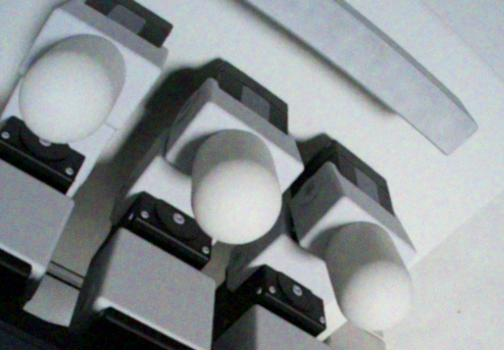

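Emit:
execute_actions(
  actions=[
    [[0,0,0,0,0,0,-0.754,0,0.8,0.464,-0.714,-0.678,-0.226,-0.168,-0.754,0,0.8,0.464,-0.754,0,0.8,0.464,0.75,-0.4,0.0,-0.035,0.0,0,0,0,-0.754,0,0.8,0.464,-0.714,-0.678,-0.226,-0.168,-0.754,0,0.8,0.464,-0.754,0,0.8,0.464,0.75,-0.4]],
    [[0,0,0,0,0,0,-0.754,0,0.8,0.464,-0.714,-0.678,-0.226,-0.168,-0.754,0,0.8,0.464,-0.754,0,0.8,0.464,0.75,-0.4,0.0,-0.03,0.0,0,0,0,-0.754,0,0.8,0.464,-0.714,-0.678,-0.226,-0.168,-0.754,0,0.8,0.464,-0.754,0,0.8,0.464,0.75,-0.4]],
  ],
  cameras=["cam_right_wrist"],
)

Emit:
zoom_image(
  camera="cam_right_wrist",
  region=[140, 0, 500, 250],
)

Scene clock: 1162.60 s.
left_arm: end_effector_position=(+0.4627, +0.4093, +0.2760) hand_goal=(-0.754, +0.000, +0.800, +0.464, -0.714, -0.678, -0.226, -0.168, -0.754, +0.000, +0.800, +0.464, -0.754, +0.000, +0.800, +0.464) hand_measured=(-0.754, -0.004, +0.792, +0.462, -0.714, -0.678, -0.222, -0.168, -0.756, -0.002, +0.794, +0.462, -0.752, +0.000, +0.800, +0.462) hand_current_ma=(+2, -9, -26, -8, -1, +2, +20, +1, -7, -4, -17, -7, +3, -1, +1, -7) hand_state=(goal, goal, goal, goal, goal, goal, goal, goal, goal, goal, goal, goal, goal, goal, goal, goal) hand_current_limit=0.75 hand_speed=-0.40 end_effector_quat_wxyz=(+0.015, -0.022, +0.999, -0.034) | right_arm: end_effector_position=(+0.5221, -0.6382, +0.2932) hand_goal=(-0.754, +0.000, +0.800, +0.464, -0.714, -0.678, -0.226, -0.168, -0.754, +0.000, +0.800, +0.464, -0.754, +0.000, +0.800, +0.464) hand_measured=(-0.758, +0.002, +0.794, +0.462, -0.714, -0.678, -0.222, -0.168, -0.762, +0.000, +0.796, +0.462, -0.764, -0.002, +0.798, +0.462) hand_current_ma=(-15, +6, -22, -7, -1, +3, +17, +1, -30, +1, -14, -7, -43, -7, -8, -4) hand_state=(goal, goal, goal, goal, goal, goal, goal, goal, goal, goal, goal, goal, goal, goal, goal, goal) hand_current_limit=0.75 hand_speed=-0.40 end_effector_quat_wxyz=(-0.006, +0.999, +0.031, +0.002)
Joint positions: left_arm=[0.175 1.506 1.476 -1.522 0.072 -1.438] | right_arm=[-0.412 1.91 2.041 -1.704 -0.012 1.101]
Joint torques (N m): left_arm=[-0.26 -11.4 13.01 0.02 -0.02 0.17] | right_arm=[-3.31 -15.15 12.27 -0.1 0.56 -0.25]
Heat: left arm: hottest elbow 46 °C; right arm: hottest elbow 38 °C.
Hand target: left_arm +0.4731, +0.4132, +0.2838; +0.024, -0.015, +0.999, -0.032 | right_arm +0.5282, -0.6620, +0.3001; +0.000, +1.000, +0.025, +0.004
Off the commanded pose: left_arm 0.014 m, 1 deg | right_arm 0.026 m, 1 deg.
joint sent to its limit (right arm) — joint 4 (wrist pitch), lower limit. The joint targets still meet the commanded pose.
Step readings (end_effector_position of left_arm | right_arm):
0: (+0.4627, +0.4093, +0.2760) | (+0.5183, -0.6114, +0.2934)
1: (+0.4627, +0.4093, +0.2760) | (+0.5183, -0.6114, +0.2932)
2: (+0.4627, +0.4093, +0.2760) | (+0.5185, -0.6124, +0.2933)
4: (+0.4627, +0.4093, +0.2760) | (+0.5195, -0.6148, +0.2942)
8: (+0.4627, +0.4093, +0.2760) | (+0.5189, -0.6255, +0.2946)
15: (+0.4627, +0.4093, +0.2760) | (+0.5176, -0.6322, +0.2927)
16: (+0.4627, +0.4093, +0.2760) | (+0.5177, -0.6322, +0.2928)
17: (+0.4627, +0.4093, +0.2760) | (+0.5176, -0.6335, +0.2932)
19: (+0.4627, +0.4093, +0.2760) | (+0.5181, -0.6368, +0.2937)
23: (+0.4627, +0.4093, +0.2760) | (+0.5213, -0.6379, +0.2933)
30: (+0.4627, +0.4093, +0.2760) | (+0.5221, -0.6382, +0.2932)
Images, in order (width x height): cam_right_wrist 672x504.

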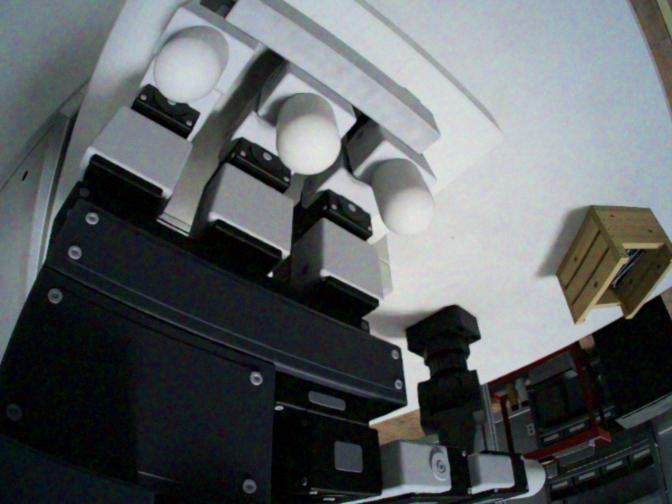

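Scaled by 1.400 from the camera's 672x504 image, which has a finer 960x720 frame.

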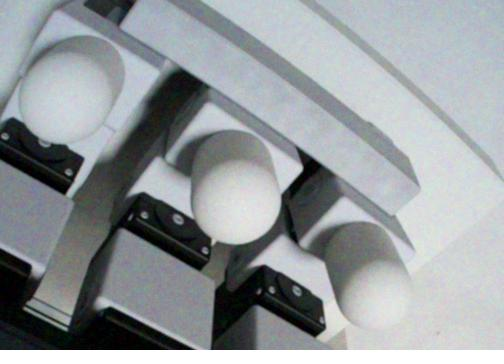

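Emit:
execute_actions(
  actions=[
    [[0,0,0,0,0,0,-0.754,0,0.8,0.464,-0.714,-0.678,-0.226,-0.168,-0.754,0,0.8,0.464,-0.754,0,0.8,0.464,0.75,-0.4,-0.005,-0.04,-0.005,0,0,0,-0.754,0,0.8,0.464,-0.714,-0.678,-0.226,-0.168,-0.754,0,0.8,0.464,-0.754,0,0.8,0.464,0.75,-0.4]],
  ],
)

Emit:
execute_actions(
  actions=[
    [[0,0,0,0,0,0,-0.754,0,0.8,0.464,-0.714,-0.678,-0.226,-0.168,-0.754,0,0.8,0.464,-0.754,0,0.8,0.464,0.75,-0.4,-0.005,-0.04,-0.005,0,0,0,-0.754,0,0.8,0.464,-0.714,-0.678,-0.226,-0.168,-0.754,0,0.8,0.464,-0.754,0,0.8,0.464,0.75,-0.4]],
  ],
)

Scene clock: 1166.90 s.
left_arm: end_effector_position=(+0.4627, +0.4093, +0.2760) hand_goal=(-0.754, +0.000, +0.800, +0.464, -0.714, -0.678, -0.226, -0.168, -0.754, +0.000, +0.800, +0.464, -0.754, +0.000, +0.800, +0.464) hand_measured=(-0.754, -0.004, +0.792, +0.462, -0.714, -0.678, -0.222, -0.168, -0.756, -0.002, +0.794, +0.462, -0.752, +0.000, +0.800, +0.462) hand_current_ma=(+2, -9, -26, -8, -1, +2, +20, +1, -7, -4, -17, -7, +3, -1, +1, -7) hand_state=(goal, goal, goal, goal, goal, goal, goal, goal, goal, goal, goal, goal, goal, goal, goal, goal) hand_current_limit=0.75 hand_speed=-0.40 end_effector_quat_wxyz=(+0.015, -0.022, +0.999, -0.034) | right_arm: end_effector_position=(+0.5258, -0.6400, +0.2929) hand_goal=(-0.754, +0.000, +0.800, +0.464, -0.714, -0.678, -0.226, -0.168, -0.754, +0.000, +0.800, +0.464, -0.754, +0.000, +0.800, +0.464) hand_measured=(-0.774, +0.002, +0.804, +0.464, -0.714, -0.678, -0.222, -0.168, -0.770, +0.000, +0.800, +0.464, -0.766, -0.002, +0.798, +0.462) hand_current_ma=(-84, +6, +11, +3, -1, +3, +17, +1, -69, +1, +0, -2, -50, -7, -6, -4) hand_state=(goal, goal, goal, goal, goal, goal, goal, goal, goal, goal, goal, goal, goal, goal, goal, goal) hand_current_limit=0.75 hand_speed=-0.40 end_effector_quat_wxyz=(-0.013, +0.999, +0.036, +0.009)
Joint positions: left_arm=[0.175 1.506 1.476 -1.522 0.072 -1.438] | right_arm=[-0.418 1.916 2.053 -1.704 -0.03 1.085]
Joint torques (N m): left_arm=[-0.26 -11.4 13.01 0.02 -0.02 0.18] | right_arm=[-5.6 -14.39 12.68 -0.09 1.2 -0.45]
Heat: left arm: hottest elbow 46 °C; right arm: hottest elbow 39 °C.
Hand target: left_arm +0.4731, +0.4132, +0.2838; +0.024, -0.015, +0.999, -0.032 | right_arm +0.5253, -0.6860, +0.2972; +0.000, +1.000, +0.025, +0.004
Off the commanded pose: left_arm 0.014 m, 1 deg | right_arm 0.046 m, 2 deg.
joint sent to its limit (right arm) — joint 4 (wrist pitch), lower limit. The joint targets are off in position, not in orientation.
Step readings (end_effector_position of left_arm | right_arm):
0: (+0.4627, +0.4093, +0.2760) | (+0.5222, -0.6382, +0.2932)
1: (+0.4627, +0.4093, +0.2760) | (+0.5221, -0.6384, +0.2930)
2: (+0.4627, +0.4093, +0.2760) | (+0.5224, -0.6387, +0.2931)
4: (+0.4627, +0.4093, +0.2760) | (+0.5236, -0.6394, +0.2929)
8: (+0.4627, +0.4093, +0.2760) | (+0.5250, -0.6400, +0.2928)
15: (+0.4627, +0.4093, +0.2760) | (+0.5258, -0.6400, +0.2927)

Scene clock: 1167.77 s.
left_arm: end_effector_position=(+0.4627, +0.4093, +0.2760) hand_goal=(-0.754, +0.000, +0.800, +0.464, -0.714, -0.678, -0.226, -0.168, -0.754, +0.000, +0.800, +0.464, -0.754, +0.000, +0.800, +0.464) hand_measured=(-0.754, -0.004, +0.792, +0.462, -0.714, -0.678, -0.222, -0.168, -0.756, -0.002, +0.794, +0.462, -0.752, +0.000, +0.800, +0.462) hand_current_ma=(+2, -9, -26, -8, -1, +2, +20, +1, -7, -4, -17, -7, +3, -1, +1, -7) hand_state=(goal, goal, goal, goal, goal, goal, goal, goal, goal, goal, goal, goal, goal, goal, goal, goal) hand_current_limit=0.75 hand_speed=-0.40 end_effector_quat_wxyz=(+0.015, -0.022, +0.999, -0.034) | right_arm: end_effector_position=(+0.5286, -0.6420, +0.2925) hand_goal=(-0.754, +0.000, +0.800, +0.464, -0.714, -0.678, -0.226, -0.168, -0.754, +0.000, +0.800, +0.464, -0.754, +0.000, +0.800, +0.464) hand_measured=(-0.790, +0.000, +0.810, +0.468, -0.714, -0.678, -0.222, -0.168, -0.782, +0.000, +0.802, +0.464, -0.772, -0.002, +0.798, +0.462) hand_current_ma=(-165, +1, +37, +15, -1, +3, +17, +1, -124, +1, +8, +2, -76, -7, -5, -4) hand_state=(blocked, goal, goal, goal, goal, goal, goal, goal, blocked, goal, goal, goal, goal, goal, goal, goal) hand_current_limit=0.75 hand_speed=-0.40 end_effector_quat_wxyz=(-0.020, +0.999, +0.039, +0.015)
Joint positions: left_arm=[0.175 1.506 1.476 -1.522 0.072 -1.438] | right_arm=[-0.425 1.921 2.064 -1.704 -0.049 1.073]
Joint torques (N m): left_arm=[-0.26 -11.4 13 -0.01 -0.02 0.18] | right_arm=[-7.59 -13.63 13.15 -0.08 1.86 -0.67]
Heat: left arm: hottest elbow 46 °C; right arm: hottest elbow 39 °C.
Hand target: left_arm +0.4731, +0.4132, +0.2838; +0.024, -0.015, +0.999, -0.032 | right_arm +0.5222, -0.7100, +0.2941; +0.000, +1.000, +0.025, +0.004
Off the commanded pose: left_arm 0.014 m, 1 deg | right_arm 0.068 m, 3 deg.
joint sent to its limit (right arm) — joint 4 (wrist pitch), lower limit. The joint targets are off in position, not in orientation.
Step readings (end_effector_position of left_arm | right_arm):
0: (+0.4627, +0.4093, +0.2760) | (+0.5258, -0.6400, +0.2929)
1: (+0.4627, +0.4093, +0.2760) | (+0.5257, -0.6402, +0.2929)
2: (+0.4627, +0.4093, +0.2760) | (+0.5260, -0.6405, +0.2928)
4: (+0.4627, +0.4093, +0.2760) | (+0.5270, -0.6412, +0.2924)
8: (+0.4627, +0.4093, +0.2760) | (+0.5278, -0.6420, +0.2924)
15: (+0.4627, +0.4093, +0.2760) | (+0.5285, -0.6423, +0.2927)

Emit:
execute_actions(
  actions=[
    [[0,0,0,0,0,0,-0.754,0,0.8,0.464,-0.714,-0.678,-0.226,-0.168,-0.754,0,0.8,0.464,-0.754,0,0.8,0.464,0.75,-0.4,-0.005,-0.025,-0.005,0,0,0,-0.754,0,0.8,0.464,-0.714,-0.678,-0.226,-0.168,-0.754,0,0.8,0.464,-0.754,0,0.8,0.464,0.75,-0.4]],
  ],
)

Emit:
execute_actions(
  actions=[
    [[0,0,0,0,0,0,-0.754,0,0.8,0.464,-0.714,-0.678,-0.226,-0.168,-0.754,0,0.8,0.464,-0.754,0,0.8,0.464,0.75,-0.4,0,-0.02,0,0,0,0,-0.754,0,0.8,0.464,-0.714,-0.678,-0.226,-0.168,-0.754,0,0.8,0.464,-0.754,0,0.8,0.464,0.75,-0.4]],
  ],
  cameras=["cam_high","cam_right_wrist"],
)

Scene clock: 1173.53 s.
left_arm: end_effector_position=(+0.4627, +0.4093, +0.2760) hand_goal=(-0.754, +0.000, +0.800, +0.464, -0.714, -0.678, -0.226, -0.168, -0.754, +0.000, +0.800, +0.464, -0.754, +0.000, +0.800, +0.464) hand_measured=(-0.754, -0.004, +0.792, +0.462, -0.714, -0.678, -0.222, -0.168, -0.756, -0.002, +0.794, +0.462, -0.752, +0.000, +0.800, +0.462) hand_current_ma=(+2, -9, -26, -8, -1, +2, +20, +1, -7, -4, -17, -7, +3, -1, +1, -7) hand_state=(goal, goal, goal, goal, goal, goal, goal, goal, goal, goal, goal, goal, goal, goal, goal, goal) hand_current_limit=0.75 hand_speed=-0.40 end_effector_quat_wxyz=(+0.015, -0.022, +0.999, -0.034) | right_arm: end_effector_position=(+0.5291, -0.6433, +0.2923) hand_goal=(-0.754, +0.000, +0.800, +0.464, -0.714, -0.678, -0.226, -0.168, -0.754, +0.000, +0.800, +0.464, -0.754, +0.000, +0.800, +0.464) hand_measured=(-0.802, +0.000, +0.814, +0.470, -0.714, -0.678, -0.222, -0.168, -0.790, +0.000, +0.804, +0.466, -0.776, -0.002, +0.798, +0.462) hand_current_ma=(-216, -1, +58, +24, -1, +3, +17, +1, -158, +1, +14, +5, -91, -7, -4, -4) hand_state=(blocked, goal, goal, goal, goal, goal, goal, goal, blocked, goal, goal, goal, blocked, goal, goal, goal) hand_current_limit=0.75 hand_speed=-0.40 end_effector_quat_wxyz=(-0.024, +0.999, +0.041, +0.018)
Joint positions: left_arm=[0.175 1.506 1.476 -1.522 0.072 -1.438] | right_arm=[-0.43 1.923 2.068 -1.705 -0.059 1.064]
Joint torques (N m): left_arm=[-0.32 -11.46 13.04 -0.01 -0.02 0.18] | right_arm=[-9 -13.1 13.31 -0.08 2.24 -0.8]
Heat: left arm: hottest elbow 46 °C; right arm: hottest elbow 39 °C.
Hand target: left_arm +0.4731, +0.4132, +0.2838; +0.024, -0.015, +0.999, -0.032 | right_arm +0.5192, -0.7250, +0.2910; +0.000, +1.000, +0.025, +0.004
Off the commanded pose: left_arm 0.014 m, 1 deg | right_arm 0.082 m, 4 deg.
joint sent to its limit (right arm) — joint 4 (wrist pitch), lower limit. The joint targets are off in position, not in orientation.
Step readings (end_effector_position of left_arm | right_arm):
0: (+0.4627, +0.4093, +0.2760) | (+0.5286, -0.6420, +0.2925)
1: (+0.4627, +0.4093, +0.2760) | (+0.5285, -0.6422, +0.2925)
2: (+0.4627, +0.4093, +0.2760) | (+0.5285, -0.6425, +0.2925)
4: (+0.4627, +0.4093, +0.2760) | (+0.5282, -0.6427, +0.2922)
8: (+0.4627, +0.4093, +0.2760) | (+0.5286, -0.6434, +0.2924)
15: (+0.4627, +0.4093, +0.2760) | (+0.5291, -0.6433, +0.2923)

Scene clock: 1174.50 s.
left_arm: end_effector_position=(+0.4627, +0.4093, +0.2760) hand_goal=(-0.754, +0.000, +0.800, +0.464, -0.714, -0.678, -0.226, -0.168, -0.754, +0.000, +0.800, +0.464, -0.754, +0.000, +0.800, +0.464) hand_measured=(-0.754, -0.004, +0.792, +0.462, -0.714, -0.678, -0.222, -0.168, -0.756, -0.002, +0.794, +0.462, -0.752, +0.000, +0.800, +0.462) hand_current_ma=(+2, -9, -26, -8, -1, +2, +20, +1, -7, -4, -17, -7, +3, -1, +1, -7) hand_state=(goal, goal, goal, goal, goal, goal, goal, goal, goal, goal, goal, goal, goal, goal, goal, goal) hand_current_limit=0.75 hand_speed=-0.40 end_effector_quat_wxyz=(+0.015, -0.022, +0.999, -0.034) | right_arm: end_effector_position=(+0.5320, -0.6443, +0.2929) hand_goal=(-0.754, +0.000, +0.800, +0.464, -0.714, -0.678, -0.226, -0.168, -0.754, +0.000, +0.800, +0.464, -0.754, +0.000, +0.800, +0.464) hand_measured=(-0.812, +0.000, +0.816, +0.472, -0.714, -0.678, -0.222, -0.168, -0.794, +0.000, +0.804, +0.466, -0.776, -0.002, +0.798, +0.462) hand_current_ma=(-266, -1, +61, +29, -1, +3, +17, +1, -185, +1, +14, +5, -96, -7, -4, -4) hand_state=(blocked, goal, goal, goal, goal, goal, goal, goal, blocked, goal, goal, goal, blocked, goal, goal, goal) hand_current_limit=0.75 hand_speed=-0.40 end_effector_quat_wxyz=(-0.027, +0.998, +0.043, +0.023)
Joint positions: left_arm=[0.175 1.506 1.476 -1.522 0.072 -1.438] | right_arm=[-0.432 1.928 2.078 -1.705 -0.069 1.058]
Joint torques (N m): left_arm=[-0.38 -11.46 13.04 0.01 -0.02 0.17] | right_arm=[-9.88 -12.86 13.56 -0.05 2.57 -0.89]
Heat: left arm: hottest elbow 46 °C; right arm: hottest elbow 39 °C.
Hand target: left_arm +0.4731, +0.4132, +0.2838; +0.024, -0.015, +0.999, -0.032 | right_arm +0.5192, -0.7370, +0.2910; +0.000, +1.000, +0.025, +0.004
Off the commanded pose: left_arm 0.014 m, 1 deg | right_arm 0.094 m, 4 deg.
joint sent to its limit (right arm) — joint 4 (wrist pitch), lower limit. The joint targets are off in position, not in orientation.
Step readings (end_effector_position of left_arm | right_arm):
0: (+0.4627, +0.4093, +0.2760) | (+0.5291, -0.6433, +0.2923)
1: (+0.4627, +0.4093, +0.2760) | (+0.5291, -0.6436, +0.2925)
2: (+0.4627, +0.4093, +0.2760) | (+0.5291, -0.6438, +0.2924)
4: (+0.4627, +0.4093, +0.2760) | (+0.5300, -0.6438, +0.2924)
8: (+0.4627, +0.4093, +0.2760) | (+0.5313, -0.6443, +0.2929)
15: (+0.4627, +0.4093, +0.2760) | (+0.5318, -0.6445, +0.2930)
Images, in order (width x height): cam_high 896x504, cam_right_wrist 672x504.

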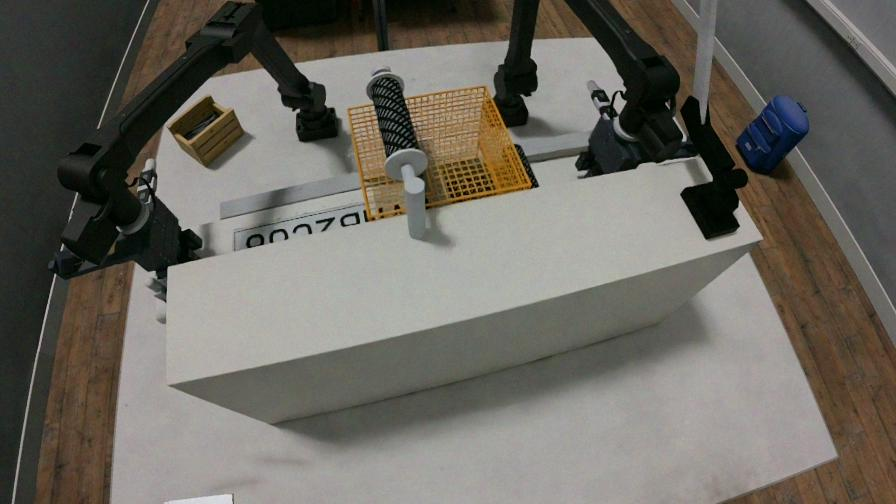

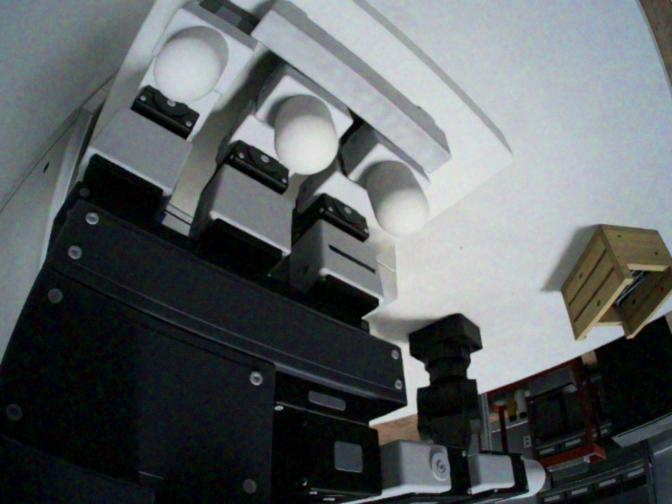

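Emit:
execute_actions(
  actions=[
    [[0,0,0,0,0,0,-0.754,0,0.8,0.464,-0.714,-0.678,-0.226,-0.168,-0.754,0,0.8,0.464,-0.754,0,0.8,0.464,0.75,-0.4,-0.005,-0.025,0,0,0,0,-0.754,0,0.8,0.464,-0.714,-0.678,-0.226,-0.168,-0.754,0,0.8,0.464,-0.754,0,0.8,0.464,0.75,-0.4]],
  ],
)

Emit:
execute_actions(
  actions=[
    [[0,0,0,0,0,0,-0.754,0,0.8,0.464,-0.714,-0.678,-0.226,-0.168,-0.754,0,0.8,0.464,-0.754,0,0.8,0.464,0.75,-0.4,-0.005,-0.025,0,0,0,0,-0.754,0,0.8,0.464,-0.714,-0.678,-0.226,-0.168,-0.754,0,0.8,0.464,-0.754,0,0.8,0.464,0.75,-0.4]],
  ],
)

Scene clock: 1200.57 s.
left_arm: end_effector_position=(+0.4627, +0.4093, +0.2760) hand_goal=(-0.754, +0.000, +0.800, +0.464, -0.714, -0.678, -0.226, -0.168, -0.754, +0.000, +0.800, +0.464, -0.754, +0.000, +0.800, +0.464) hand_measured=(-0.754, -0.004, +0.792, +0.462, -0.714, -0.678, -0.222, -0.168, -0.756, -0.002, +0.794, +0.462, -0.752, +0.000, +0.800, +0.462) hand_current_ma=(+2, -9, -26, -8, -1, +2, +20, +1, -7, -4, -17, -7, +3, -1, +1, -7) hand_state=(goal, goal, goal, goal, goal, goal, goal, goal, goal, goal, goal, goal, goal, goal, goal, goal) hand_current_limit=0.75 hand_speed=-0.40 end_effector_quat_wxyz=(+0.015, -0.022, +0.999, -0.034) | right_arm: end_effector_position=(+0.5327, -0.6459, +0.2932) hand_goal=(-0.754, +0.000, +0.800, +0.464, -0.714, -0.678, -0.226, -0.168, -0.754, +0.000, +0.800, +0.464, -0.754, +0.000, +0.800, +0.464) hand_measured=(-0.824, +0.000, +0.820, +0.474, -0.714, -0.678, -0.222, -0.168, -0.802, +0.000, +0.804, +0.466, -0.780, -0.002, +0.798, +0.462) hand_current_ma=(-326, -2, +78, +36, -1, +3, +17, +1, -225, +1, +18, +6, -117, -7, -4, -4) hand_state=(blocked, goal, goal, goal, goal, goal, goal, goal, blocked, goal, goal, goal, blocked, goal, goal, goal) hand_current_limit=0.75 hand_speed=-0.40 end_effector_quat_wxyz=(-0.030, +0.998, +0.044, +0.026)
Joint positions: left_arm=[0.175 1.506 1.476 -1.522 0.072 -1.438] | right_arm=[-0.437 1.929 2.082 -1.705 -0.078 1.05]
Joint torques (N m): left_arm=[-0.26 -11.46 13.04 0.02 -0.01 0.18] | right_arm=[-11.11 -12.51 13.83 -0.03 2.94 -1.01]
Heat: left arm: hottest elbow 46 °C; right arm: hottest wrist yaw 44 °C.
Hand target: left_arm +0.4731, +0.4132, +0.2838; +0.024, -0.015, +0.999, -0.032 | right_arm +0.5161, -0.7521, +0.2909; +0.000, +1.000, +0.025, +0.004
Off the commanded pose: left_arm 0.014 m, 1 deg | right_arm 0.107 m, 5 deg.
joint sent to its limit (right arm) — joint 4 (wrist pitch), lower limit. The joint targets are off in position, not in orientation.
Step readings (end_effector_position of left_arm | right_arm):
0: (+0.4627, +0.4093, +0.2760) | (+0.5320, -0.6443, +0.2929)
1: (+0.4627, +0.4093, +0.2760) | (+0.5319, -0.6445, +0.2929)
2: (+0.4627, +0.4093, +0.2760) | (+0.5318, -0.6447, +0.2929)
4: (+0.4627, +0.4093, +0.2760) | (+0.5319, -0.6453, +0.2931)
8: (+0.4627, +0.4093, +0.2760) | (+0.5323, -0.6455, +0.2931)
15: (+0.4627, +0.4093, +0.2760) | (+0.5326, -0.6459, +0.2934)

Scene clock: 1201.37 s.
left_arm: end_effector_position=(+0.4627, +0.4093, +0.2760) hand_goal=(-0.754, +0.000, +0.800, +0.464, -0.714, -0.678, -0.226, -0.168, -0.754, +0.000, +0.800, +0.464, -0.754, +0.000, +0.800, +0.464) hand_measured=(-0.754, -0.004, +0.792, +0.462, -0.714, -0.678, -0.222, -0.168, -0.756, -0.002, +0.794, +0.462, -0.752, +0.000, +0.800, +0.462) hand_current_ma=(+2, -9, -26, -8, -1, +2, +20, +1, -7, -4, -17, -7, +3, -1, +1, -7) hand_state=(goal, goal, goal, goal, goal, goal, goal, goal, goal, goal, goal, goal, goal, goal, goal, goal) hand_current_limit=0.75 hand_speed=-0.40 end_effector_quat_wxyz=(+0.015, -0.022, +0.999, -0.034) | right_arm: end_effector_position=(+0.5340, -0.6476, +0.2943) hand_goal=(-0.754, +0.000, +0.800, +0.464, -0.714, -0.678, -0.226, -0.168, -0.754, +0.000, +0.800, +0.464, -0.754, +0.000, +0.800, +0.464) hand_measured=(-0.838, +0.000, +0.820, +0.474, -0.714, -0.678, -0.222, -0.168, -0.812, +0.000, +0.804, +0.466, -0.782, -0.002, +0.798, +0.462) hand_current_ma=(-402, -2, +83, +40, -1, +3, +17, +1, -268, +1, +18, +6, -122, -6, -4, -4) hand_state=(blocked, goal, blocked, goal, goal, goal, goal, goal, blocked, goal, goal, goal, blocked, goal, goal, goal) hand_current_limit=0.75 hand_speed=-0.40 end_effector_quat_wxyz=(-0.034, +0.998, +0.047, +0.031)
Joint positions: left_arm=[0.175 1.506 1.476 -1.522 0.072 -1.438] | right_arm=[-0.442 1.93 2.088 -1.705 -0.089 1.039]
Joint torques (N m): left_arm=[-0.21 -11.4 13.04 0.02 -0.02 0.18] | right_arm=[-12.28 -12.22 14.01 -0.05 3.33 -1.11]
Heat: left arm: hottest elbow 46 °C; right arm: hottest wrist yaw 44 °C.
Hand target: left_arm +0.4731, +0.4132, +0.2838; +0.024, -0.015, +0.999, -0.032 | right_arm +0.5131, -0.7671, +0.2910; +0.000, +1.000, +0.025, +0.004
Off the commanded pose: left_arm 0.014 m, 1 deg | right_arm 0.121 m, 6 deg.
joint sent to its limit (right arm) — joint 4 (wrist pitch), lower limit. The joint targets are off in position, not in orientation.
Step readings (end_effector_position of left_arm | right_arm):
0: (+0.4627, +0.4093, +0.2760) | (+0.5327, -0.6459, +0.2932)
1: (+0.4627, +0.4093, +0.2760) | (+0.5327, -0.6460, +0.2934)
2: (+0.4627, +0.4093, +0.2760) | (+0.5329, -0.6460, +0.2933)
4: (+0.4627, +0.4093, +0.2760) | (+0.5329, -0.6466, +0.2934)
8: (+0.4627, +0.4093, +0.2760) | (+0.5335, -0.6471, +0.2940)
15: (+0.4627, +0.4093, +0.2760) | (+0.5339, -0.6475, +0.2944)


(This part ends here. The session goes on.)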